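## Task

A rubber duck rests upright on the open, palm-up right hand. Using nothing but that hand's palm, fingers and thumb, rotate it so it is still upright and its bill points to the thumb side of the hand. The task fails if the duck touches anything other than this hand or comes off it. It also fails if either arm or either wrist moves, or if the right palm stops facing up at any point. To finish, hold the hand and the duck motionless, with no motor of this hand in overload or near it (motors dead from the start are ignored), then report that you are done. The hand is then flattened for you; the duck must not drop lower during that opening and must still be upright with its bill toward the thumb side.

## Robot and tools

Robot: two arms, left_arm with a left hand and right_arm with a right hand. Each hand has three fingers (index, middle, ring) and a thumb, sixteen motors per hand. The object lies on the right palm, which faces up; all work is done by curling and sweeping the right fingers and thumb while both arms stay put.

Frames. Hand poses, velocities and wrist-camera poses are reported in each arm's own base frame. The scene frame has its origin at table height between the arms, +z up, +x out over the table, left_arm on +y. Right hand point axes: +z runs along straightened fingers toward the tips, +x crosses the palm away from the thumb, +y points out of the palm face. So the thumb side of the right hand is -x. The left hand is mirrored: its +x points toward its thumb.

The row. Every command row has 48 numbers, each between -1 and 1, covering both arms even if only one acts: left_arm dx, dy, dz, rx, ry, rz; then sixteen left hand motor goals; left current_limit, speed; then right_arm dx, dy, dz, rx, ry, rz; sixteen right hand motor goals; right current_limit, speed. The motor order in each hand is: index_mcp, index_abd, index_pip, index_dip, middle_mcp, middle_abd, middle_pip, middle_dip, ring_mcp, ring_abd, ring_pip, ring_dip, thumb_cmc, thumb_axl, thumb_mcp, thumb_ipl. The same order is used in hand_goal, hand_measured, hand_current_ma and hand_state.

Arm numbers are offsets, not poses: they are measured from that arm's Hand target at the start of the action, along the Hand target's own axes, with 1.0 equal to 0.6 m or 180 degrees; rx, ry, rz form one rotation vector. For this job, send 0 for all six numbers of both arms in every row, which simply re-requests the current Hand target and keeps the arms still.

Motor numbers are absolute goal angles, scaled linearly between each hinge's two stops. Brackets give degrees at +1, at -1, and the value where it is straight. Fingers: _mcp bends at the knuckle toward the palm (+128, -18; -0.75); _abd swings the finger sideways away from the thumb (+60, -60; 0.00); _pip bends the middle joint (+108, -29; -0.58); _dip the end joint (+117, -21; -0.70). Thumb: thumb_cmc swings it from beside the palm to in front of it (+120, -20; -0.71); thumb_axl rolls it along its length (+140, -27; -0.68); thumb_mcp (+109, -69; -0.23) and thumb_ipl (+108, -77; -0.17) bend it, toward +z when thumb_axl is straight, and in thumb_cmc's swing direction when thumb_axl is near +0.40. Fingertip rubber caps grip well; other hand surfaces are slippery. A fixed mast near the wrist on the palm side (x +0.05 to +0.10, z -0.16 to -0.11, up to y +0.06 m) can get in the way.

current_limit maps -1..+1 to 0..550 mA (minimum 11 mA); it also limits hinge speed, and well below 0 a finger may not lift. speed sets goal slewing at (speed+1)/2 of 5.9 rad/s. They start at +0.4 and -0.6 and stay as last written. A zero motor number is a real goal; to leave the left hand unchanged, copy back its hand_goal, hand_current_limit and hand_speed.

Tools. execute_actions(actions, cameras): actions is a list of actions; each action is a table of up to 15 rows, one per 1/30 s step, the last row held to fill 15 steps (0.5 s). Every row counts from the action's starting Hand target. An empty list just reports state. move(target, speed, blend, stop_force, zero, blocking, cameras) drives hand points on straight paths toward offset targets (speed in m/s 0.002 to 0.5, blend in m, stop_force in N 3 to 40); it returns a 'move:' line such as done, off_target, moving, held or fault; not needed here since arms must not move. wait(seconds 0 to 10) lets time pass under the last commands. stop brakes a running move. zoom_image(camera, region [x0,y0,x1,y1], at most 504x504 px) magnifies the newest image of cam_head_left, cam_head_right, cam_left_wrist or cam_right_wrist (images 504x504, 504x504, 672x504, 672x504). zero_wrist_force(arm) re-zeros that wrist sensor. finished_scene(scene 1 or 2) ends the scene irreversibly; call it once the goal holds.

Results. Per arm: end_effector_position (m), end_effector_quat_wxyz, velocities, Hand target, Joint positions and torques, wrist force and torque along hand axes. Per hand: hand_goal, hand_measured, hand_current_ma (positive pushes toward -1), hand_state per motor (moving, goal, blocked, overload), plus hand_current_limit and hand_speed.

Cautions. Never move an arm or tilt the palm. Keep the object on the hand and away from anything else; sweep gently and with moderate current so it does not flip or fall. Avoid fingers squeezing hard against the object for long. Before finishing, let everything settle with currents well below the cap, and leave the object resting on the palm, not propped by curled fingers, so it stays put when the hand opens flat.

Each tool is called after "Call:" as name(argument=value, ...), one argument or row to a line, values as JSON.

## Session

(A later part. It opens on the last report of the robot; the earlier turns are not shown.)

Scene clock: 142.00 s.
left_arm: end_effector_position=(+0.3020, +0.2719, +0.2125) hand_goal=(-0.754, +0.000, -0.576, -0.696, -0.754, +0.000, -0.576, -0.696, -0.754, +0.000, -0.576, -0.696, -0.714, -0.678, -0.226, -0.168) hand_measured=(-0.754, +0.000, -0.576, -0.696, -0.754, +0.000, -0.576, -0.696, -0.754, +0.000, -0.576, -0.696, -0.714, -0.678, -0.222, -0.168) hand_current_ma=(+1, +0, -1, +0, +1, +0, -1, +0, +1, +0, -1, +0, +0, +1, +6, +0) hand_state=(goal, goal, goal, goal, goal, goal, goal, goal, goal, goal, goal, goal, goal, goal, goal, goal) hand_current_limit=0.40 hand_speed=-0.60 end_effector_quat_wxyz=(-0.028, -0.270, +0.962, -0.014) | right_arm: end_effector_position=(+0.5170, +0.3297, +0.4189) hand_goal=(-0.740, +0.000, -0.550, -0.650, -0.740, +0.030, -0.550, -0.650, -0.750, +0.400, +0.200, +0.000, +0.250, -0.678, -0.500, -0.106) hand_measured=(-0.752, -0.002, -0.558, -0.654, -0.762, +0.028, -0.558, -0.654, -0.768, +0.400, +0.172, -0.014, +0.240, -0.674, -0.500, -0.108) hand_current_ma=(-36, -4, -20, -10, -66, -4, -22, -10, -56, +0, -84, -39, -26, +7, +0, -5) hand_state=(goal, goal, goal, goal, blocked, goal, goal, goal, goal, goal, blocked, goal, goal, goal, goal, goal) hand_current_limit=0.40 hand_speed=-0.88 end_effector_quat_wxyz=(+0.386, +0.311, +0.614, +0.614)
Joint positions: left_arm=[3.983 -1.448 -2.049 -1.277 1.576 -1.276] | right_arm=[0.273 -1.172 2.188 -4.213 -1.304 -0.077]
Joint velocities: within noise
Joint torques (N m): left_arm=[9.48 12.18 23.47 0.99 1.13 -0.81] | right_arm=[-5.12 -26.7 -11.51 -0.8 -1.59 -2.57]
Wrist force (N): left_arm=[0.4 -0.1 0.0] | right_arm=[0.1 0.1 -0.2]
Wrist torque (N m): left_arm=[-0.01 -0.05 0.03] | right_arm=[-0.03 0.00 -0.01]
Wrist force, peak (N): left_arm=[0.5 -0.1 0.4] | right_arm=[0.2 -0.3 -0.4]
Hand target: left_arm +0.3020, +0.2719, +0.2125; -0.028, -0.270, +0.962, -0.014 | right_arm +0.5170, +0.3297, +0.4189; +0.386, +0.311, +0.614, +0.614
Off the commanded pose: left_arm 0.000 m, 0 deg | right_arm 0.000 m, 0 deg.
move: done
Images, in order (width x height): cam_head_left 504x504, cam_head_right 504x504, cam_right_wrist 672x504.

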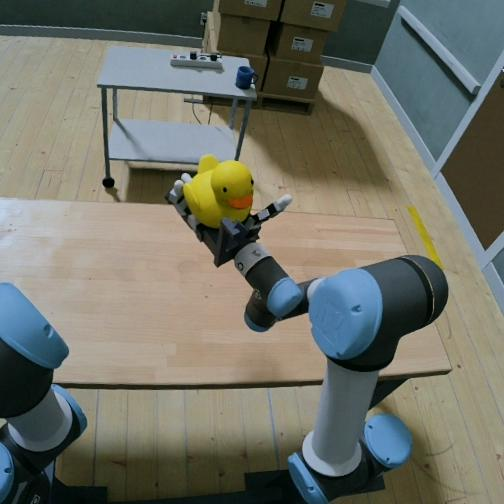

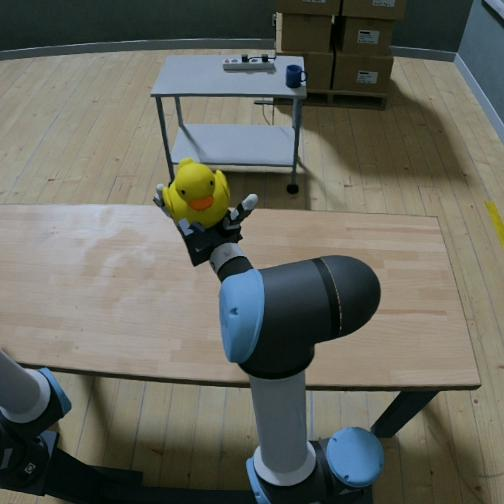

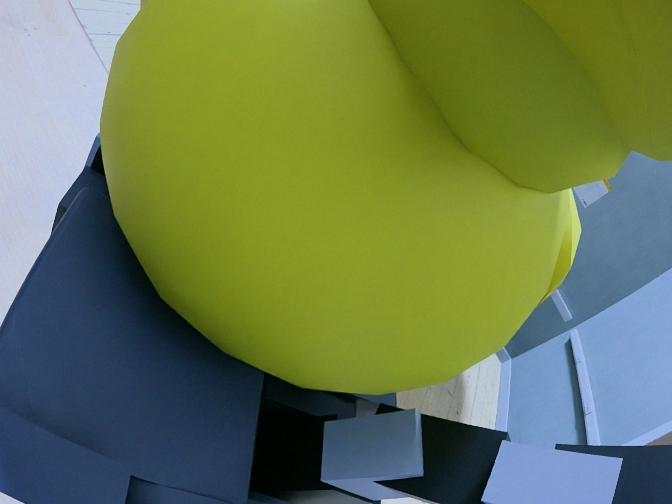

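Call:
move(
  target=[
    [0,0,0,0,0,0,-0.754,0,-0.576,-0.696,-0.754,0,-0.576,-0.696,-0.754,0,-0.576,-0.696,-0.714,-0.678,-0.226,-0.168,0.4,-0.6,0,0,0,0,0,0,-0.74,0,-0.55,-0.65,-0.74,0.03,-0.55,-0.65,-0.75,0.4,0.2,0.0,0.45,-0.678,-0.5,-0.106,0.4,-0.88],
    [0,0,0,0,0,0,-0.754,0,-0.576,-0.696,-0.754,0,-0.576,-0.696,-0.754,0,-0.576,-0.696,-0.714,-0.678,-0.226,-0.168,0.4,-0.6,0,0,0,0,0,0,-0.74,0,-0.55,-0.65,-0.74,0.03,-0.55,-0.65,-0.75,0.4,0.2,0.0,0.45,-0.678,-0.05,-0.106,0.4,-0.88],
  ],
  cameras=["cam_head_left","cam_head_right","cam_right_wrist"],
)

Call:
zoom_image(
  camera="cam_head_left",
  region=[150, 130, 310, 270],
)

Call:
zoom_image(
  camera="cam_head_right",
  region=[130, 130, 290, 270],
)

Scene clock: 162.57 s.
left_arm: end_effector_position=(+0.3020, +0.2719, +0.2125) hand_goal=(-0.754, +0.000, -0.576, -0.696, -0.754, +0.000, -0.576, -0.696, -0.754, +0.000, -0.576, -0.696, -0.714, -0.678, -0.226, -0.168) hand_measured=(-0.754, +0.000, -0.576, -0.696, -0.754, +0.000, -0.576, -0.696, -0.754, +0.000, -0.576, -0.696, -0.714, -0.678, -0.222, -0.168) hand_current_ma=(+1, +0, -1, +0, +1, +0, -1, +0, +1, +0, -1, +0, +0, +1, +6, +0) hand_state=(goal, goal, goal, goal, goal, goal, goal, goal, goal, goal, goal, goal, goal, goal, goal, goal) hand_current_limit=0.40 hand_speed=-0.60 end_effector_quat_wxyz=(-0.028, -0.270, +0.962, -0.014) | right_arm: end_effector_position=(+0.5170, +0.3297, +0.4189) hand_goal=(-0.740, +0.000, -0.550, -0.650, -0.740, +0.030, -0.550, -0.650, -0.750, +0.400, +0.200, +0.000, +0.450, -0.678, -0.050, -0.106) hand_measured=(-0.752, -0.002, -0.558, -0.654, -0.762, +0.028, -0.558, -0.654, -0.786, +0.402, +0.166, -0.016, +0.434, -0.676, -0.080, -0.108) hand_current_ma=(-36, -4, -20, -10, -66, -4, -22, -10, -119, +3, -108, -47, -44, +5, -125, -4) hand_state=(goal, goal, goal, goal, blocked, goal, goal, goal, blocked, goal, blocked, goal, goal, goal, blocked, goal) hand_current_limit=0.40 hand_speed=-0.88 end_effector_quat_wxyz=(+0.386, +0.311, +0.614, +0.614)
Joint positions: left_arm=[3.983 -1.448 -2.049 -1.277 1.576 -1.276] | right_arm=[0.273 -1.172 2.188 -4.213 -1.304 -0.077]
Joint velocities: within noise
Joint torques (N m): left_arm=[9.09 12.5 24.87 0.99 1.22 -0.77] | right_arm=[-6.19 -27.09 -11.8 -0.75 -1.53 -2.44]
Wrist force (N): left_arm=[0.2 -0.2 0.0] | right_arm=[0.0 0.0 -0.1]
Wrist torque (N m): left_arm=[-0.04 -0.02 0.03] | right_arm=[-0.03 0.00 -0.03]
Wrist force, peak (N): left_arm=[0.5 -0.4 0.1] | right_arm=[0.3 -0.3 -0.3]
Hand target: left_arm +0.3020, +0.2719, +0.2125; -0.028, -0.270, +0.962, -0.014 | right_arm +0.5170, +0.3297, +0.4189; +0.386, +0.311, +0.614, +0.614
Off the commanded pose: left_arm 0.000 m, 0 deg | right_arm 0.000 m, 0 deg.
move: done
Images, in order (width x height): cam_head_left 504x504, cam_head_right 504x504, cam_right_wrist 672x504.

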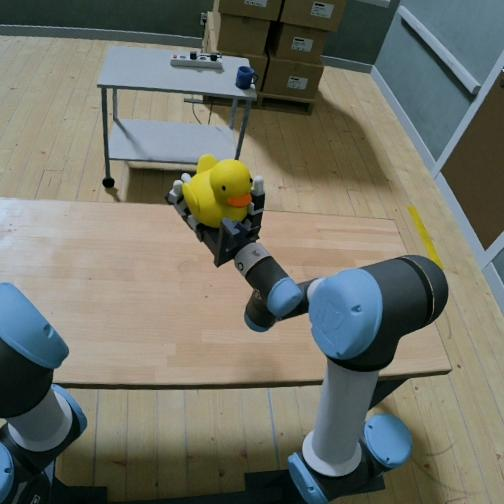

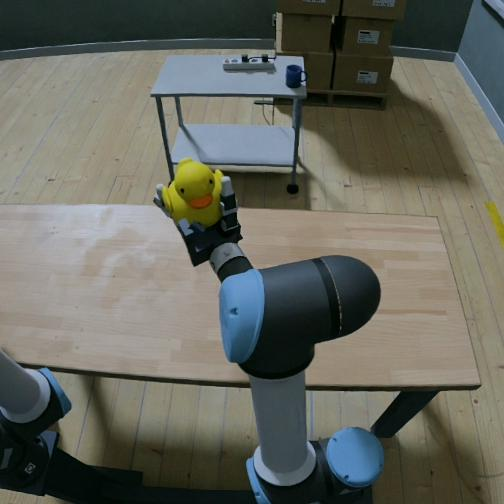

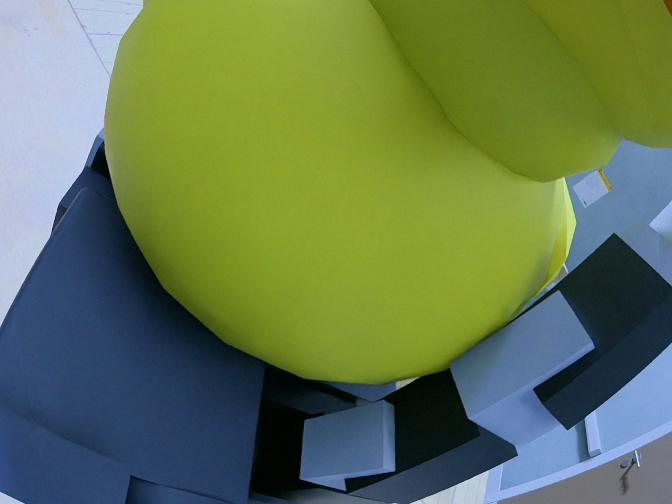

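Scaled by 3.150 from the camera's 504x504 image, which has a finer 720x720 frame.

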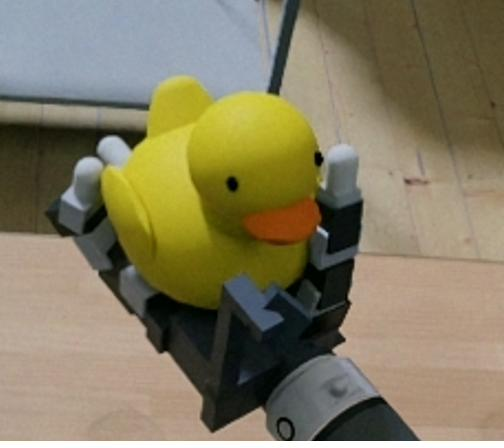

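Scaled by 3.150 from the camera's 504x504 image, which has a finer 720x720 frame.

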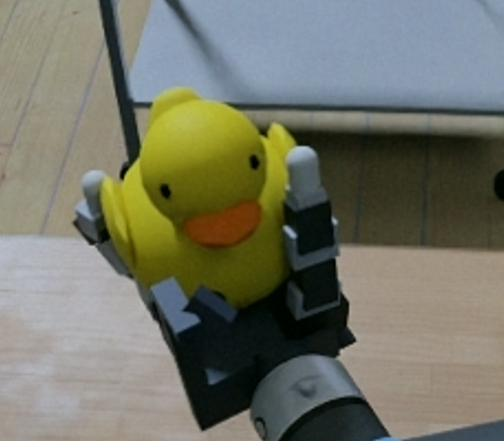

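Call:
move(
  target=[
    [0,0,0,0,0,0,-0.754,0,-0.576,-0.696,-0.754,0,-0.576,-0.696,-0.754,0,-0.576,-0.696,-0.714,-0.678,-0.226,-0.168,0.4,-0.6,0,0,0,0,0,0,-0.74,0,-0.55,-0.65,-0.74,0.03,-0.55,-0.65,-0.75,0.4,0.28,0.1,0.43,-0.678,0.2,-0.05,0.4,-0.9],
  ],
  cameras=["cam_head_left","cam_head_right","cam_right_wrist"],
)

Call:
zoom_image(
  camera="cam_head_left",
  region=[150, 130, 310, 270],
)

Call:
zoom_image(
  camera="cam_head_right",
  region=[130, 130, 290, 270],
)

Scene clock: 178.97 s.
left_arm: end_effector_position=(+0.3020, +0.2719, +0.2125) hand_goal=(-0.754, +0.000, -0.576, -0.696, -0.754, +0.000, -0.576, -0.696, -0.754, +0.000, -0.576, -0.696, -0.714, -0.678, -0.226, -0.168) hand_measured=(-0.754, +0.000, -0.576, -0.696, -0.754, +0.000, -0.576, -0.696, -0.754, +0.000, -0.576, -0.696, -0.714, -0.678, -0.222, -0.168) hand_current_ma=(+1, +0, -1, +0, +1, +0, -1, +0, +1, +0, -1, +0, +0, +1, +6, +0) hand_state=(goal, goal, goal, goal, goal, goal, goal, goal, goal, goal, goal, goal, goal, goal, goal, goal) hand_current_limit=0.40 hand_speed=-0.60 end_effector_quat_wxyz=(-0.028, -0.270, +0.962, -0.014) | right_arm: end_effector_position=(+0.5170, +0.3297, +0.4189) hand_goal=(-0.740, +0.000, -0.550, -0.650, -0.740, +0.030, -0.550, -0.650, -0.750, +0.400, +0.280, +0.100, +0.430, -0.678, +0.200, -0.050) hand_measured=(-0.758, -0.002, -0.558, -0.654, -0.762, +0.028, -0.558, -0.654, -0.794, +0.408, +0.166, +0.004, +0.412, -0.664, -0.024, -0.052) hand_current_ma=(-51, -4, -20, -10, -72, -2, -22, -10, -158, +16, -385, -379, -51, +44, -385, -3) hand_state=(goal, goal, goal, goal, blocked, goal, goal, goal, blocked, goal, blocked, blocked, goal, goal, blocked, goal) hand_current_limit=0.40 hand_speed=-0.90 end_effector_quat_wxyz=(+0.386, +0.311, +0.614, +0.614)
Joint positions: left_arm=[3.983 -1.448 -2.049 -1.277 1.576 -1.276] | right_arm=[0.273 -1.172 2.188 -4.213 -1.304 -0.077]
Joint velocities: within noise
Joint torques (N m): left_arm=[9.29 12.6 24.31 1.03 1.39 -0.76] | right_arm=[-6.1 -28.4 -12.03 -0.51 -1.53 -2.48]
Wrist force (N): left_arm=[0.4 -0.1 0.0] | right_arm=[-0.1 -0.1 -0.1]
Wrist torque (N m): left_arm=[-0.02 -0.05 0.04] | right_arm=[-0.03 0.01 -0.03]
Wrist force, peak (N): left_arm=[0.5 -0.3 0.2] | right_arm=[0.2 -0.3 -0.4]
Hand target: left_arm +0.3020, +0.2719, +0.2125; -0.028, -0.270, +0.962, -0.014 | right_arm +0.5170, +0.3297, +0.4189; +0.386, +0.311, +0.614, +0.614
Off the commanded pose: left_arm 0.000 m, 0 deg | right_arm 0.000 m, 0 deg.
move: done
Images, in order (width x height): cam_head_left 504x504, cam_head_right 504x504, cam_right_wrist 672x504.

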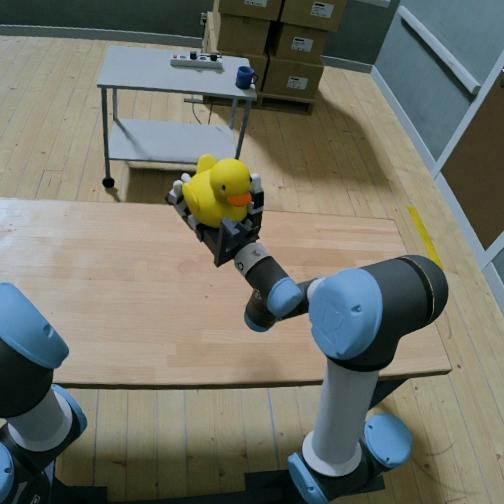

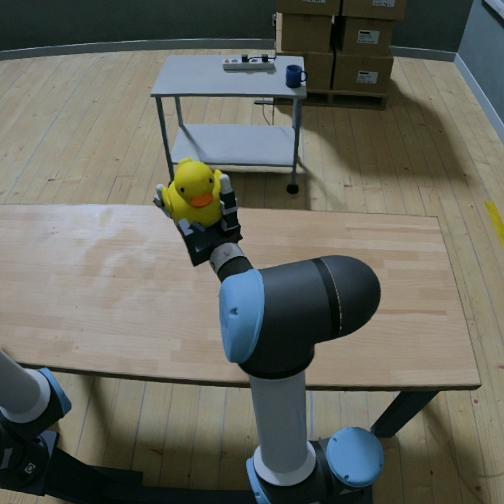

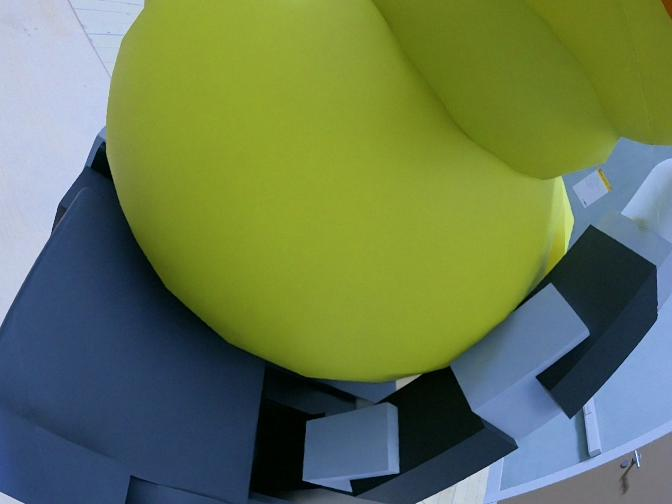

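Scaled by 3.150 from the camera's 504x504 image, which has a finer 720x720 frame.

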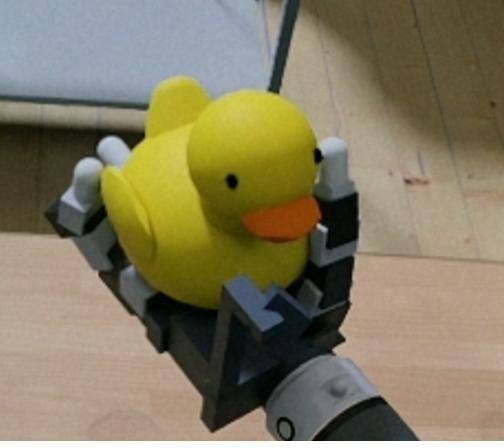

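Scaled by 3.150 from the camera's 504x504 image, which has a finer 720x720 frame.

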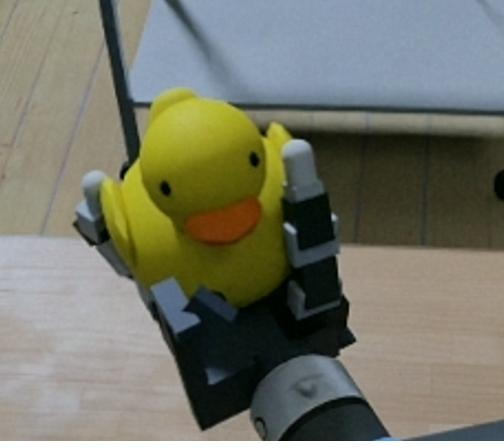

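Call:
move(
  target=[
    [0,0,0,0,0,0,-0.754,0,-0.576,-0.696,-0.754,0,-0.576,-0.696,-0.754,0,-0.576,-0.696,-0.714,-0.678,-0.226,-0.168,0.4,-0.6,0,0,0,0,0,0,-0.74,0,-0.55,-0.65,-0.74,0.03,-0.55,-0.65,-0.75,0.4,0.16,0.0,0.41,-0.678,-0.04,-0.05,0.4,-0.88],
    [0,0,0,0,0,0,-0.754,0,-0.576,-0.696,-0.754,0,-0.576,-0.696,-0.754,0,-0.576,-0.696,-0.714,-0.678,-0.226,-0.168,0.4,-0.6,0,0,0,0,0,0,-0.74,0,-0.55,-0.65,-0.74,0.03,-0.55,-0.65,-0.75,0.4,-0.5,-0.6,0.41,-0.678,-0.04,-0.05,0.4,-0.85],
    [0,0,0,0,0,0,-0.754,0,-0.576,-0.696,-0.754,0,-0.576,-0.696,-0.754,0,-0.576,-0.696,-0.714,-0.678,-0.226,-0.168,0.4,-0.6,0,0,0,0,0,0,-0.74,0,-0.55,-0.65,-0.74,0.03,-0.55,-0.65,-0.75,0.4,-0.5,-0.6,0.41,-0.678,0.2,-0.05,0.4,-0.88],
  ],
  cameras=["cam_head_left","cam_head_right","cam_right_wrist"],
)

Call:
zoom_image(
  camera="cam_head_left",
  region=[150, 130, 310, 270],
)

Call:
zoom_image(
  camera="cam_head_right",
  region=[130, 130, 290, 270],
)

Scene clock: 206.63 s.
left_arm: end_effector_position=(+0.3020, +0.2719, +0.2125) hand_goal=(-0.754, +0.000, -0.576, -0.696, -0.754, +0.000, -0.576, -0.696, -0.754, +0.000, -0.576, -0.696, -0.714, -0.678, -0.226, -0.168) hand_measured=(-0.754, +0.000, -0.576, -0.696, -0.754, +0.000, -0.576, -0.696, -0.754, +0.000, -0.576, -0.696, -0.714, -0.678, -0.222, -0.168) hand_current_ma=(+1, +0, -1, +0, +1, +0, -1, +0, +1, +0, -1, +0, +0, +1, +6, +0) hand_state=(goal, goal, goal, goal, goal, goal, goal, goal, goal, goal, goal, goal, goal, goal, goal, goal) hand_current_limit=0.40 hand_speed=-0.60 end_effector_quat_wxyz=(-0.028, -0.270, +0.962, -0.014) | right_arm: end_effector_position=(+0.5170, +0.3297, +0.4189) hand_goal=(-0.740, +0.000, -0.550, -0.650, -0.740, +0.030, -0.550, -0.650, -0.750, +0.400, -0.500, -0.600, +0.410, -0.678, +0.200, -0.050) hand_measured=(-0.758, -0.002, -0.558, -0.654, -0.768, +0.030, -0.558, -0.654, -0.774, +0.404, -0.500, -0.598, +0.394, -0.674, +0.132, -0.056) hand_current_ma=(-52, -4, -20, -10, -91, +1, -22, -10, -79, +8, -1, +4, -42, +8, -331, -19) hand_state=(goal, goal, goal, goal, blocked, goal, goal, goal, blocked, goal, goal, goal, goal, goal, blocked, goal) hand_current_limit=0.40 hand_speed=-0.88 end_effector_quat_wxyz=(+0.386, +0.311, +0.614, +0.614)
Joint positions: left_arm=[3.983 -1.448 -2.049 -1.277 1.576 -1.276] | right_arm=[0.273 -1.172 2.188 -4.213 -1.304 -0.077]
Joint velocities: within noise
Joint torques (N m): left_arm=[9.13 12.44 24.18 1.06 1.63 -0.72] | right_arm=[-4.27 -28.89 -12.45 -0.29 -1.63 -2.39]
Wrist force (N): left_arm=[0.1 -0.1 0.0] | right_arm=[0.0 -0.2 -0.1]
Wrist torque (N m): left_arm=[-0.01 -0.01 0.01] | right_arm=[-0.02 0.01 -0.05]
Wrist force, peak (N): left_arm=[0.5 -0.4 0.2] | right_arm=[-0.2 -0.2 -0.5]
Hand target: left_arm +0.3020, +0.2719, +0.2125; -0.028, -0.270, +0.962, -0.014 | right_arm +0.5170, +0.3297, +0.4189; +0.386, +0.311, +0.614, +0.614
Off the commanded pose: left_arm 0.000 m, 0 deg | right_arm 0.000 m, 0 deg.
move: done
Images, in order (width x height): cam_head_left 504x504, cam_head_right 504x504, cam_right_wrist 672x504.

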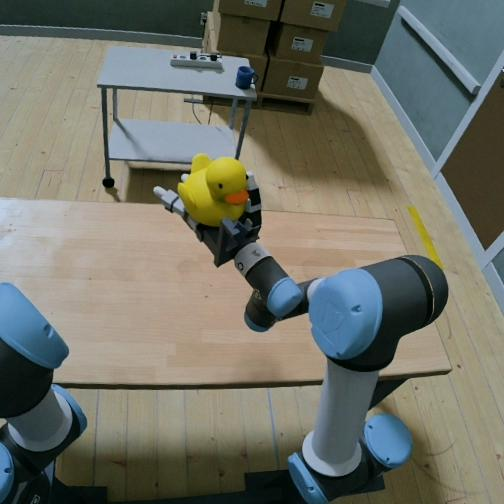

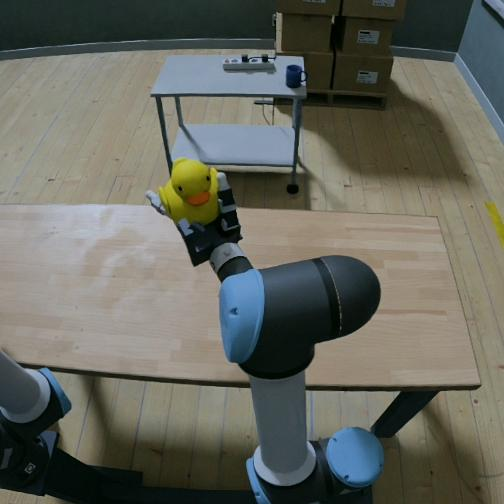

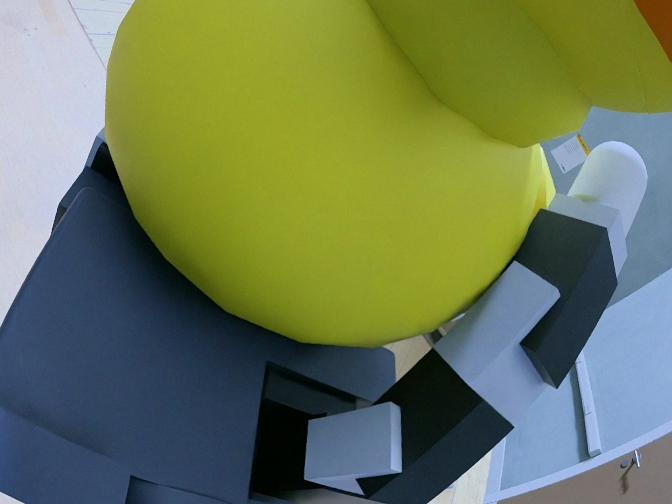

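Scaled by 3.150 from the camera's 504x504 image, which has a finer 720x720 frame.

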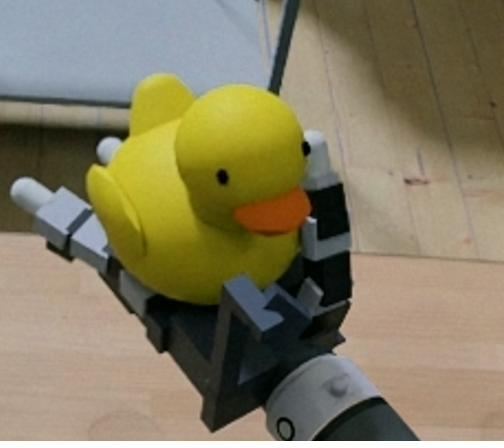

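Scaled by 3.150 from the camera's 504x504 image, which has a finer 720x720 frame.

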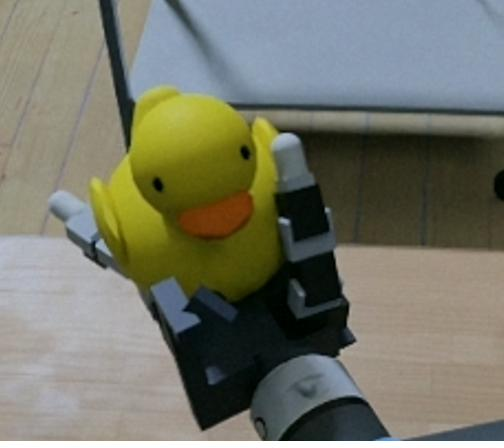

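Call:
move(
  target=[
    [0,0,0,0,0,0,-0.754,0,-0.576,-0.696,-0.754,0,-0.576,-0.696,-0.754,0,-0.576,-0.696,-0.714,-0.678,-0.226,-0.168,0.4,-0.6,0,0,0,0,0,0,-0.74,0,-0.55,-0.65,-0.74,0.03,-0.55,-0.65,-0.75,0.4,-0.5,-0.6,0.38,-0.678,0.4,-0.05,0.4,-0.9],
  ],
  cameras=["cam_head_left","cam_head_right","cam_right_wrist"],
)

Call:
zoom_image(
  camera="cam_head_left",
  region=[150, 130, 310, 270],
)

Call:
zoom_image(
  camera="cam_head_right",
  region=[130, 130, 290, 270],
)

Scene clock: 218.93 s.
left_arm: end_effector_position=(+0.3020, +0.2719, +0.2125) hand_goal=(-0.754, +0.000, -0.576, -0.696, -0.754, +0.000, -0.576, -0.696, -0.754, +0.000, -0.576, -0.696, -0.714, -0.678, -0.226, -0.168) hand_measured=(-0.754, +0.000, -0.576, -0.696, -0.754, +0.000, -0.576, -0.696, -0.754, +0.000, -0.576, -0.696, -0.714, -0.678, -0.222, -0.168) hand_current_ma=(+1, +0, -1, +0, +1, +0, -1, +0, +1, +0, -1, +0, +0, +1, +6, +0) hand_state=(goal, goal, goal, goal, goal, goal, goal, goal, goal, goal, goal, goal, goal, goal, goal, goal) hand_current_limit=0.40 hand_speed=-0.60 end_effector_quat_wxyz=(-0.028, -0.270, +0.962, -0.014) | right_arm: end_effector_position=(+0.5170, +0.3297, +0.4189) hand_goal=(-0.740, +0.000, -0.550, -0.650, -0.740, +0.030, -0.550, -0.650, -0.750, +0.400, -0.500, -0.600, +0.380, -0.678, +0.400, -0.050) hand_measured=(-0.762, -0.002, -0.558, -0.654, -0.770, +0.032, -0.558, -0.654, -0.774, +0.404, -0.500, -0.598, +0.372, -0.674, +0.164, -0.058) hand_current_ma=(-67, -4, -20, -10, -99, +2, -22, -10, -79, +8, -1, +4, -20, +9, -385, -29) hand_state=(blocked, goal, goal, goal, blocked, goal, goal, goal, blocked, goal, goal, goal, goal, goal, blocked, goal) hand_current_limit=0.40 hand_speed=-0.90 end_effector_quat_wxyz=(+0.386, +0.311, +0.614, +0.614)
Joint positions: left_arm=[3.983 -1.448 -2.049 -1.277 1.576 -1.276] | right_arm=[0.273 -1.172 2.188 -4.213 -1.304 -0.077]
Joint velocities: within noise
Joint torques (N m): left_arm=[8.55 12.53 24.22 0.98 1.7 -0.64] | right_arm=[-4.76 -27.2 -14.2 -0.12 -1.64 -2.28]
Wrist force (N): left_arm=[0.3 -0.1 0.0] | right_arm=[0.0 0.0 -0.3]
Wrist torque (N m): left_arm=[-0.01 -0.04 0.03] | right_arm=[0.03 0.02 -0.04]
Wrist force, peak (N): left_arm=[0.6 -0.1 0.2] | right_arm=[0.4 -0.3 0.0]
Hand target: left_arm +0.3020, +0.2719, +0.2125; -0.028, -0.270, +0.962, -0.014 | right_arm +0.5170, +0.3297, +0.4189; +0.386, +0.311, +0.614, +0.614
Off the commanded pose: left_arm 0.000 m, 0 deg | right_arm 0.000 m, 0 deg.
move: done
Images, in order (width x height): cam_head_left 504x504, cam_head_right 504x504, cam_right_wrist 672x504.

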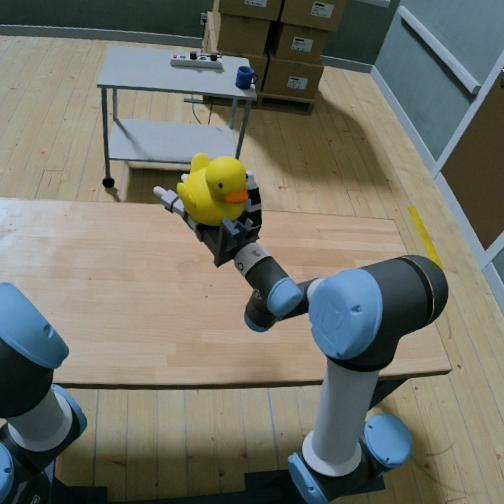

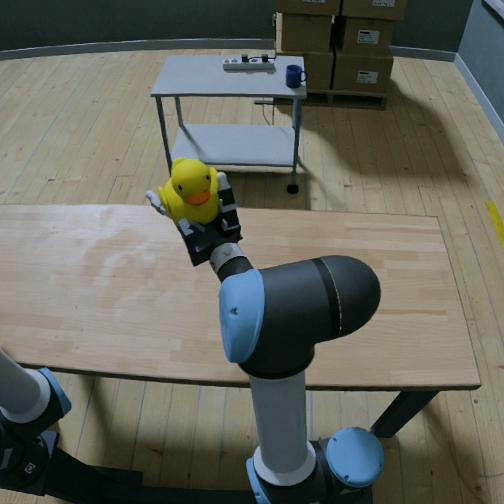

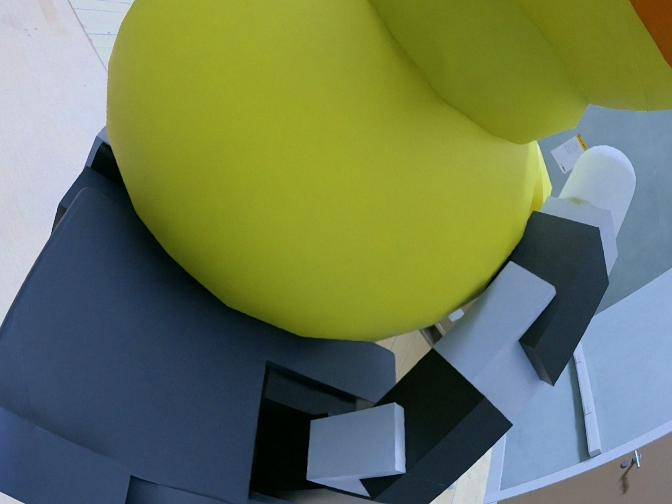

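Scaled by 3.150 from the camera's 504x504 image, which has a finer 720x720 frame.

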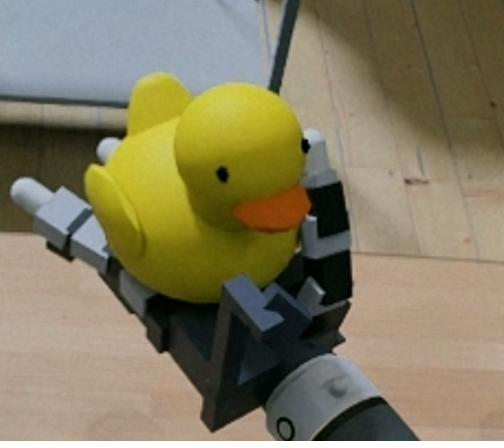

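Scaled by 3.150 from the camera's 504x504 image, which has a finer 720x720 frame.

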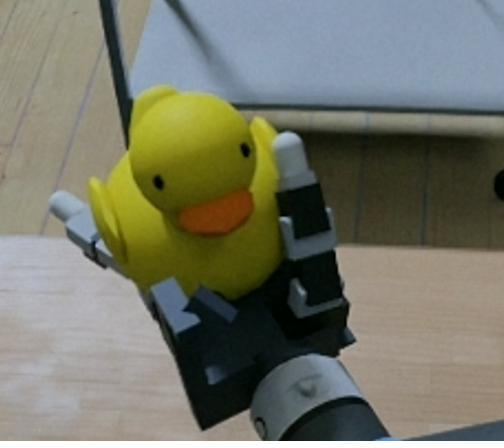

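Call:
move(
  target=[
    [0,0,0,0,0,0,-0.754,0,-0.576,-0.696,-0.754,0,-0.576,-0.696,-0.754,0,-0.576,-0.696,-0.714,-0.678,-0.226,-0.168,0.4,-0.6,0,0,0,0,0,0,-0.75,0,-0.57,-0.69,-0.75,0.03,-0.57,-0.69,-0.75,0.4,-0.5,-0.6,0.1,-0.678,0.1,-0.05,0.4,-0.8],
    [0,0,0,0,0,0,-0.754,0,-0.576,-0.696,-0.754,0,-0.576,-0.696,-0.754,0,-0.576,-0.696,-0.714,-0.678,-0.226,-0.168,0.4,-0.6,0,0,0,0,0,0,-0.75,0,-0.57,-0.69,-0.75,0.03,-0.57,-0.69,-0.75,0.4,0.0,-0.2,0.1,-0.678,0.1,-0.05,0.4,-0.85],
    [0,0,0,0,0,0,-0.754,0,-0.576,-0.696,-0.754,0,-0.576,-0.696,-0.754,0,-0.576,-0.696,-0.714,-0.678,-0.226,-0.168,0.4,-0.6,0,0,0,0,0,0,-0.75,0,-0.57,-0.69,-0.75,0.03,-0.57,-0.69,-0.75,0.4,0.2,0.0,0.1,-0.678,0.1,-0.05,0.4,-0.88],
  ],
  cameras=["cam_head_left","cam_head_right","cam_right_wrist"],
)

Call:
zoom_image(
  camera="cam_head_left",
  region=[150, 130, 310, 270],
)

Call:
zoom_image(
  camera="cam_head_right",
  region=[130, 130, 290, 270],
)

Scene clock: 246.57 s.
left_arm: end_effector_position=(+0.3020, +0.2719, +0.2125) hand_goal=(-0.754, +0.000, -0.576, -0.696, -0.754, +0.000, -0.576, -0.696, -0.754, +0.000, -0.576, -0.696, -0.714, -0.678, -0.226, -0.168) hand_measured=(-0.754, +0.000, -0.576, -0.696, -0.754, +0.000, -0.576, -0.696, -0.754, +0.000, -0.576, -0.696, -0.714, -0.678, -0.222, -0.168) hand_current_ma=(+1, +0, -1, +0, +1, +0, -1, +0, +1, +0, -1, +0, +0, +1, +6, +0) hand_state=(goal, goal, goal, goal, goal, goal, goal, goal, goal, goal, goal, goal, goal, goal, goal, goal) hand_current_limit=0.40 hand_speed=-0.60 end_effector_quat_wxyz=(-0.028, -0.270, +0.962, -0.014) | right_arm: end_effector_position=(+0.5170, +0.3297, +0.4189) hand_goal=(-0.750, +0.000, -0.570, -0.690, -0.750, +0.030, -0.570, -0.690, -0.750, +0.400, +0.200, +0.000, +0.100, -0.678, +0.100, -0.050) hand_measured=(-0.768, -0.002, -0.570, -0.688, -0.776, +0.032, -0.574, -0.688, -0.774, +0.404, +0.172, -0.016, +0.098, -0.678, +0.106, -0.052) hand_current_ma=(-51, -4, -1, +5, -81, +2, -6, +5, -79, +7, -87, -41, -5, +1, +21, -2) hand_state=(goal, goal, goal, goal, blocked, goal, goal, goal, blocked, goal, blocked, goal, goal, goal, goal, goal) hand_current_limit=0.40 hand_speed=-0.88 end_effector_quat_wxyz=(+0.386, +0.311, +0.614, +0.614)
Joint positions: left_arm=[3.983 -1.448 -2.049 -1.277 1.576 -1.276] | right_arm=[0.273 -1.172 2.188 -4.213 -1.304 -0.077]
Joint velocities: within noise
Joint torques (N m): left_arm=[8.31 12.84 24.82 1.02 1.98 -0.62] | right_arm=[-4.54 -28.18 -14.76 0.15 -1.3 -2.15]
Wrist force (N): left_arm=[0.2 -0.1 0.1] | right_arm=[0.0 -0.2 -0.3]
Wrist torque (N m): left_arm=[-0.01 -0.03 0.03] | right_arm=[-0.01 0.02 -0.02]
Wrist force, peak (N): left_arm=[0.4 -0.4 0.3] | right_arm=[0.0 -0.1 -0.6]
Hand target: left_arm +0.3020, +0.2719, +0.2125; -0.028, -0.270, +0.962, -0.014 | right_arm +0.5170, +0.3297, +0.4189; +0.386, +0.311, +0.614, +0.614
Off the commanded pose: left_arm 0.000 m, 0 deg | right_arm 0.000 m, 0 deg.
move: done
Images, in order (width x height): cam_head_left 504x504, cam_head_right 504x504, cam_right_wrist 672x504.

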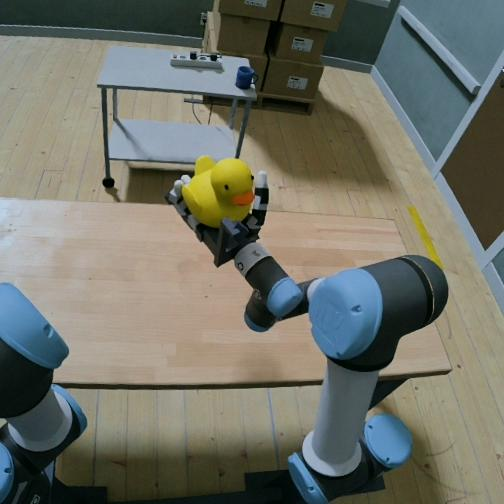

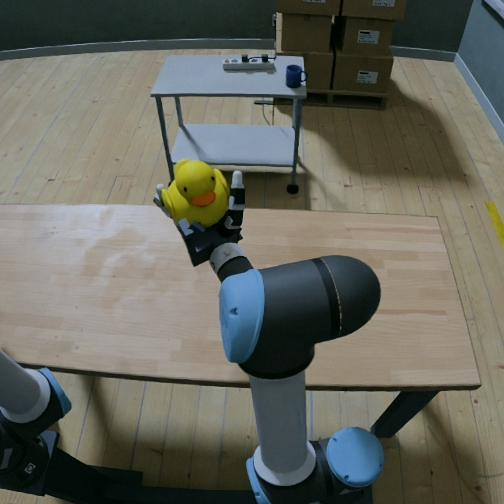

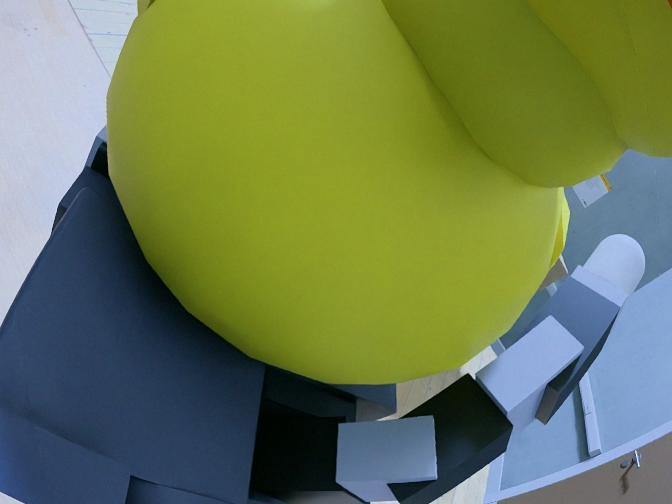

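Scaled by 3.150 from the camera's 504x504 image, which has a finer 720x720 frame.

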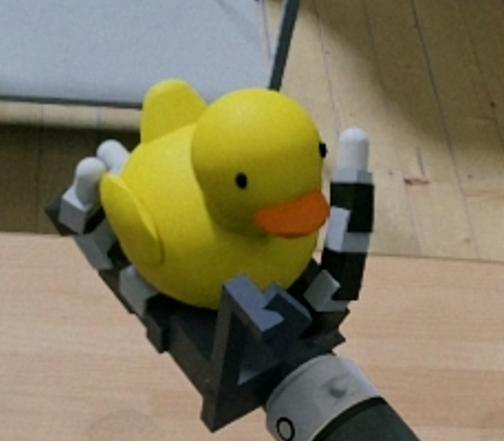

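Scaled by 3.150 from the camera's 504x504 image, which has a finer 720x720 frame.

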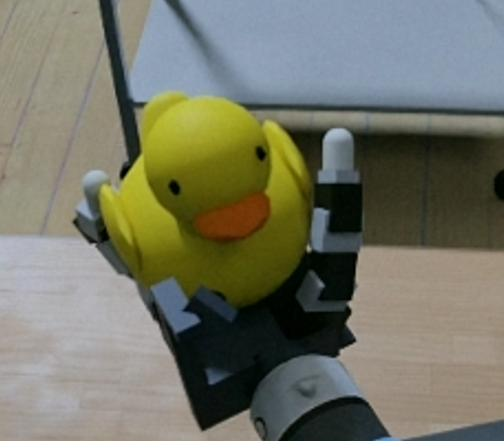

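Call:
move(
  target=[
    [0,0,0,0,0,0,-0.754,0,-0.576,-0.696,-0.754,0,-0.576,-0.696,-0.754,0,-0.576,-0.696,-0.714,-0.678,-0.226,-0.168,0.4,-0.6,0,0,0,0,0,0,-0.85,0,-0.57,-0.69,-0.75,0.03,-0.57,-0.69,-0.75,0.4,0.18,0.0,0.1,-0.678,0.1,-0.05,0.4,-0.85],
    [0,0,0,0,0,0,-0.754,0,-0.576,-0.696,-0.754,0,-0.576,-0.696,-0.754,0,-0.576,-0.696,-0.714,-0.678,-0.226,-0.168,0.4,-0.6,0,0,0,0,0,0,-0.85,-0.45,-0.57,-0.69,-0.75,0.03,-0.57,-0.69,-0.75,0.4,0.18,0.0,0.1,-0.678,0.1,-0.05,0.4,-0.7],
    [0,0,0,0,0,0,-0.754,0,-0.576,-0.696,-0.754,0,-0.576,-0.696,-0.754,0,-0.576,-0.696,-0.714,-0.678,-0.226,-0.168,0.4,-0.6,0,0,0,0,0,0,-0.73,-0.45,-0.55,-0.65,-0.75,0.03,-0.57,-0.69,-0.75,0.4,0.18,0.0,0.1,-0.678,0.1,-0.05,0.4,-0.85],
    [0,0,0,0,0,0,-0.754,0,-0.576,-0.696,-0.754,0,-0.576,-0.696,-0.754,0,-0.576,-0.696,-0.714,-0.678,-0.226,-0.168,0.4,-0.6,0,0,0,0,0,0,-0.73,-0.45,-0.55,-0.65,-0.85,0.03,-0.57,-0.69,-0.75,0.4,0.18,0.0,0.1,-0.678,0.1,-0.05,0.4,-0.85],
  ],
  cameras=["cam_head_left","cam_head_right"],
)

Call:
zoom_image(
  camera="cam_head_left",
  region=[150, 130, 310, 270],
)

Call:
zoom_image(
  camera="cam_head_right",
  region=[130, 130, 290, 270],
)

Scene clock: 277.60 s.
left_arm: end_effector_position=(+0.3020, +0.2719, +0.2125) hand_goal=(-0.754, +0.000, -0.576, -0.696, -0.754, +0.000, -0.576, -0.696, -0.754, +0.000, -0.576, -0.696, -0.714, -0.678, -0.226, -0.168) hand_measured=(-0.754, +0.000, -0.576, -0.696, -0.754, +0.000, -0.576, -0.696, -0.754, +0.000, -0.576, -0.696, -0.714, -0.678, -0.222, -0.168) hand_current_ma=(+1, +0, -1, +0, +1, +0, -1, +0, +1, +0, -1, +0, +0, +1, +6, +0) hand_state=(goal, goal, goal, goal, goal, goal, goal, goal, goal, goal, goal, goal, goal, goal, goal, goal) hand_current_limit=0.40 hand_speed=-0.60 end_effector_quat_wxyz=(-0.028, -0.270, +0.962, -0.014) | right_arm: end_effector_position=(+0.5170, +0.3297, +0.4189) hand_goal=(-0.730, -0.450, -0.550, -0.650, -0.850, +0.030, -0.570, -0.690, -0.750, +0.400, +0.180, +0.000, +0.100, -0.678, +0.100, -0.050) hand_measured=(-0.762, -0.446, -0.558, -0.654, -0.860, +0.032, -0.574, -0.688, -0.774, +0.404, +0.170, -0.012, +0.098, -0.678, +0.106, -0.052) hand_current_ma=(-108, +7, -20, -10, -28, +2, -6, +5, -79, +7, -25, -34, -5, +1, +21, -2) hand_state=(blocked, goal, goal, goal, goal, goal, goal, goal, blocked, goal, goal, goal, goal, goal, goal, goal) hand_current_limit=0.40 hand_speed=-0.85 end_effector_quat_wxyz=(+0.386, +0.311, +0.614, +0.614)
Joint positions: left_arm=[3.983 -1.448 -2.049 -1.277 1.576 -1.276] | right_arm=[0.273 -1.172 2.188 -4.213 -1.304 -0.077]
Joint velocities: within noise
Joint torques (N m): left_arm=[7.93 12.36 24.98 1.12 2.11 -0.55] | right_arm=[-4.24 -30.05 -15.92 0.17 -1.3 -2.2]
Wrist force (N): left_arm=[0.2 -0.2 0.2] | right_arm=[0.2 -0.2 -0.3]
Wrist torque (N m): left_arm=[-0.02 -0.03 0.03] | right_arm=[0.00 -0.01 0.01]
Wrist force, peak (N): left_arm=[0.5 -0.1 -0.4] | right_arm=[0.2 -0.1 -0.5]
Hand target: left_arm +0.3020, +0.2719, +0.2125; -0.028, -0.270, +0.962, -0.014 | right_arm +0.5170, +0.3297, +0.4189; +0.386, +0.311, +0.614, +0.614
Off the commanded pose: left_arm 0.000 m, 0 deg | right_arm 0.000 m, 0 deg.
move: done
Images, in order (width x height): cam_head_left 504x504, cam_head_right 504x504.

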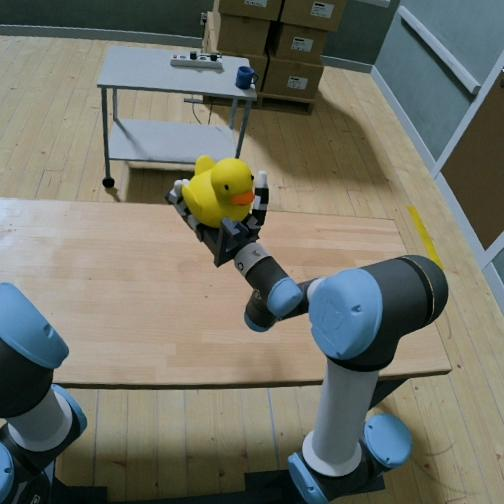

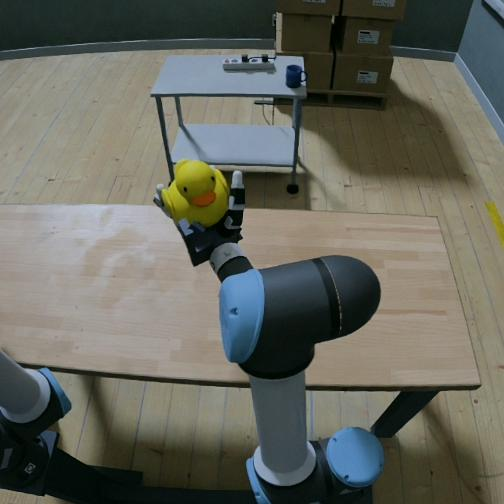

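Scaled by 3.150 from the camera's 504x504 image, which has a finer 720x720 frame.

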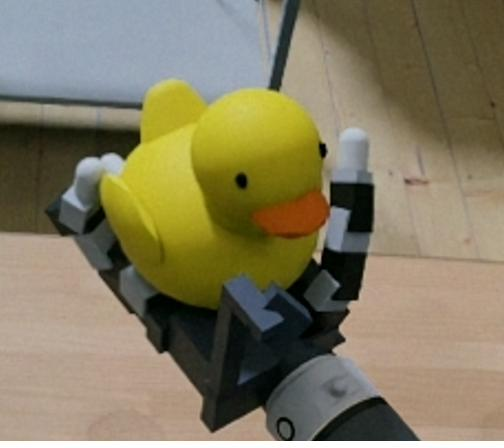

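Scaled by 3.150 from the camera's 504x504 image, which has a finer 720x720 frame.

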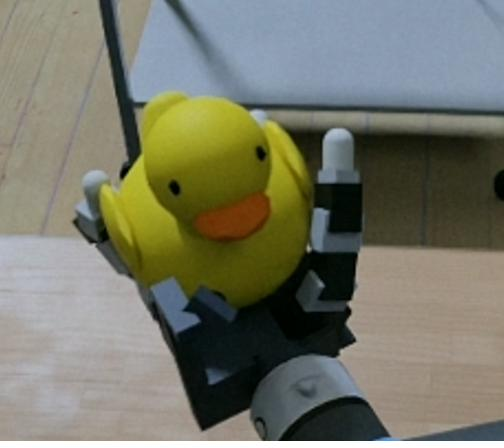

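Call:
execute_actions(
  actions=[
    [[0,0,0,0,0,0,-0.754,0,-0.576,-0.696,-0.754,0,-0.576,-0.696,-0.754,0,-0.576,-0.696,-0.714,-0.678,-0.226,-0.168,0.4,-0.6,0,0,0,0,0,0,-0.73,-0.45,-0.55,-0.65,-0.85,-0.4,-0.57,-0.69,-0.75,0.4,0.18,0.0,0.1,-0.678,0.1,-0.05,0.4,-0.85]],
    [[0,0,0,0,0,0,-0.754,0,-0.576,-0.696,-0.754,0,-0.576,-0.696,-0.754,0,-0.576,-0.696,-0.714,-0.678,-0.226,-0.168,0.4,-0.6,0,0,0,0,0,0,-0.73,-0.45,-0.55,-0.65,-0.85,-0.4,-0.57,-0.69,-0.75,0.4,0.18,0.0,0.1,-0.678,0.1,-0.05,0.4,-0.85]],
    [[0,0,0,0,0,0,-0.754,0,-0.576,-0.696,-0.754,0,-0.576,-0.696,-0.754,0,-0.576,-0.696,-0.714,-0.678,-0.226,-0.168,0.4,-0.6,0,0,0,0,0,0,-0.73,-0.45,-0.55,-0.65,-0.73,-0.4,-0.57,-0.69,-0.75,0.4,0.18,0.0,0.1,-0.678,0.1,-0.05,0.4,-0.85]],
  ],
  cameras=["cam_head_left","cam_head_right"],
)

Call:
zoom_image(
  camera="cam_head_left",
  region=[150, 130, 310, 270],
)

Call:
zoom_image(
  camera="cam_head_right",
  region=[130, 130, 290, 270],
)

Scene clock: 350.73 s.
left_arm: end_effector_position=(+0.3020, +0.2719, +0.2125) hand_goal=(-0.754, +0.000, -0.576, -0.696, -0.754, +0.000, -0.576, -0.696, -0.754, +0.000, -0.576, -0.696, -0.714, -0.678, -0.226, -0.168) hand_measured=(-0.754, +0.000, -0.576, -0.696, -0.754, +0.000, -0.576, -0.696, -0.754, +0.000, -0.576, -0.696, -0.714, -0.678, -0.222, -0.168) hand_current_ma=(+1, +0, -1, +0, +1, +0, -1, +0, +1, +0, -1, +0, +0, +1, +6, +0) hand_state=(goal, goal, goal, goal, goal, goal, goal, goal, goal, goal, goal, goal, goal, goal, goal, goal) hand_current_limit=0.40 hand_speed=-0.60 end_effector_quat_wxyz=(-0.028, -0.270, +0.962, -0.014) | right_arm: end_effector_position=(+0.5170, +0.3297, +0.4189) hand_goal=(-0.730, -0.450, -0.550, -0.650, -0.730, -0.400, -0.570, -0.690, -0.750, +0.400, +0.180, +0.000, +0.100, -0.678, +0.100, -0.050) hand_measured=(-0.760, -0.446, -0.558, -0.654, -0.768, -0.396, -0.574, -0.688, -0.774, +0.404, +0.170, -0.012, +0.098, -0.678, +0.106, -0.052) hand_current_ma=(-98, +6, -20, -10, -131, +6, -6, +5, -79, +7, -25, -29, -5, +1, +21, -2) hand_state=(blocked, goal, goal, goal, blocked, goal, goal, goal, blocked, goal, goal, goal, goal, goal, goal, goal) hand_current_limit=0.40 hand_speed=-0.85 end_effector_quat_wxyz=(+0.386, +0.311, +0.614, +0.614)
Joint positions: left_arm=[3.983 -1.448 -2.049 -1.277 1.576 -1.276] | right_arm=[0.273 -1.172 2.188 -4.213 -1.304 -0.077]
Joint velocities: within noise
Joint torques (N m): left_arm=[7.69 13.02 25.5 1.25 2.21 -0.42] | right_arm=[-4.31 -30.53 -16.21 -0.55 -0.93 -2.18]
Wrist force (N): left_arm=[0.4 -0.2 0.1] | right_arm=[0.0 0.1 -0.1]
Wrist torque (N m): left_arm=[-0.04 -0.06 0.05] | right_arm=[0.00 0.01 0.02]
Wrist force, peak (N): left_arm=[0.6 -0.2 0.0] | right_arm=[0.0 -0.4 -0.4]
Hand target: left_arm +0.3020, +0.2719, +0.2125; -0.028, -0.270, +0.962, -0.014 | right_arm +0.5170, +0.3297, +0.4189; +0.386, +0.311, +0.614, +0.614
Off the commanded pose: left_arm 0.000 m, 0 deg | right_arm 0.000 m, 0 deg.
Step readings (end_effector_position of left_arm | right_arm):
0: (+0.3020, +0.2719, +0.2125) | (+0.5170, +0.3297, +0.4189)
1: (+0.3020, +0.2719, +0.2125) | (+0.5170, +0.3297, +0.4189)
2: (+0.3020, +0.2719, +0.2125) | (+0.5170, +0.3297, +0.4189)
4: (+0.3020, +0.2719, +0.2125) | (+0.5170, +0.3297, +0.4189)
8: (+0.3020, +0.2719, +0.2125) | (+0.5170, +0.3297, +0.4189)
15: (+0.3020, +0.2719, +0.2125) | (+0.5170, +0.3297, +0.4189)
16: (+0.3020, +0.2719, +0.2125) | (+0.5170, +0.3297, +0.4189)
17: (+0.3020, +0.2719, +0.2125) | (+0.5170, +0.3297, +0.4189)
19: (+0.3020, +0.2719, +0.2125) | (+0.5170, +0.3297, +0.4189)
23: (+0.3020, +0.2719, +0.2125) | (+0.5170, +0.3297, +0.4189)
30: (+0.3020, +0.2719, +0.2125) | (+0.5170, +0.3297, +0.4189)
31: (+0.3020, +0.2719, +0.2125) | (+0.5170, +0.3297, +0.4189)
32: (+0.3020, +0.2719, +0.2125) | (+0.5170, +0.3297, +0.4189)
34: (+0.3020, +0.2719, +0.2125) | (+0.5170, +0.3297, +0.4189)
38: (+0.3020, +0.2719, +0.2125) | (+0.5170, +0.3297, +0.4189)
45: (+0.3020, +0.2719, +0.2125) | (+0.5170, +0.3297, +0.4189)
Images, in order (width x height): cam_head_left 504x504, cam_head_right 504x504.

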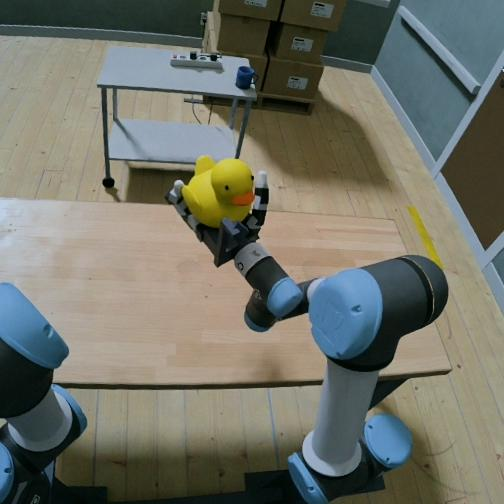

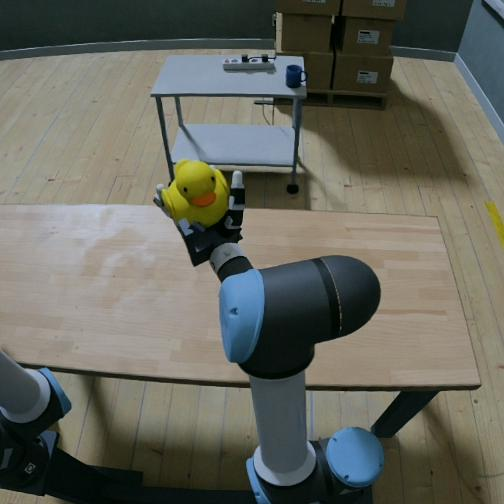

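Scaled by 3.150 from the camera's 504x504 image, which has a finer 720x720 frame.

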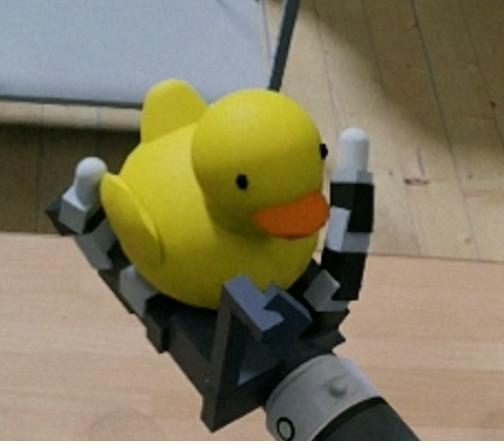

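Scaled by 3.150 from the camera's 504x504 image, which has a finer 720x720 frame.

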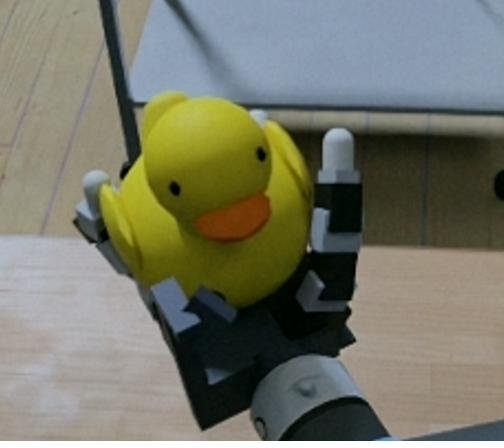

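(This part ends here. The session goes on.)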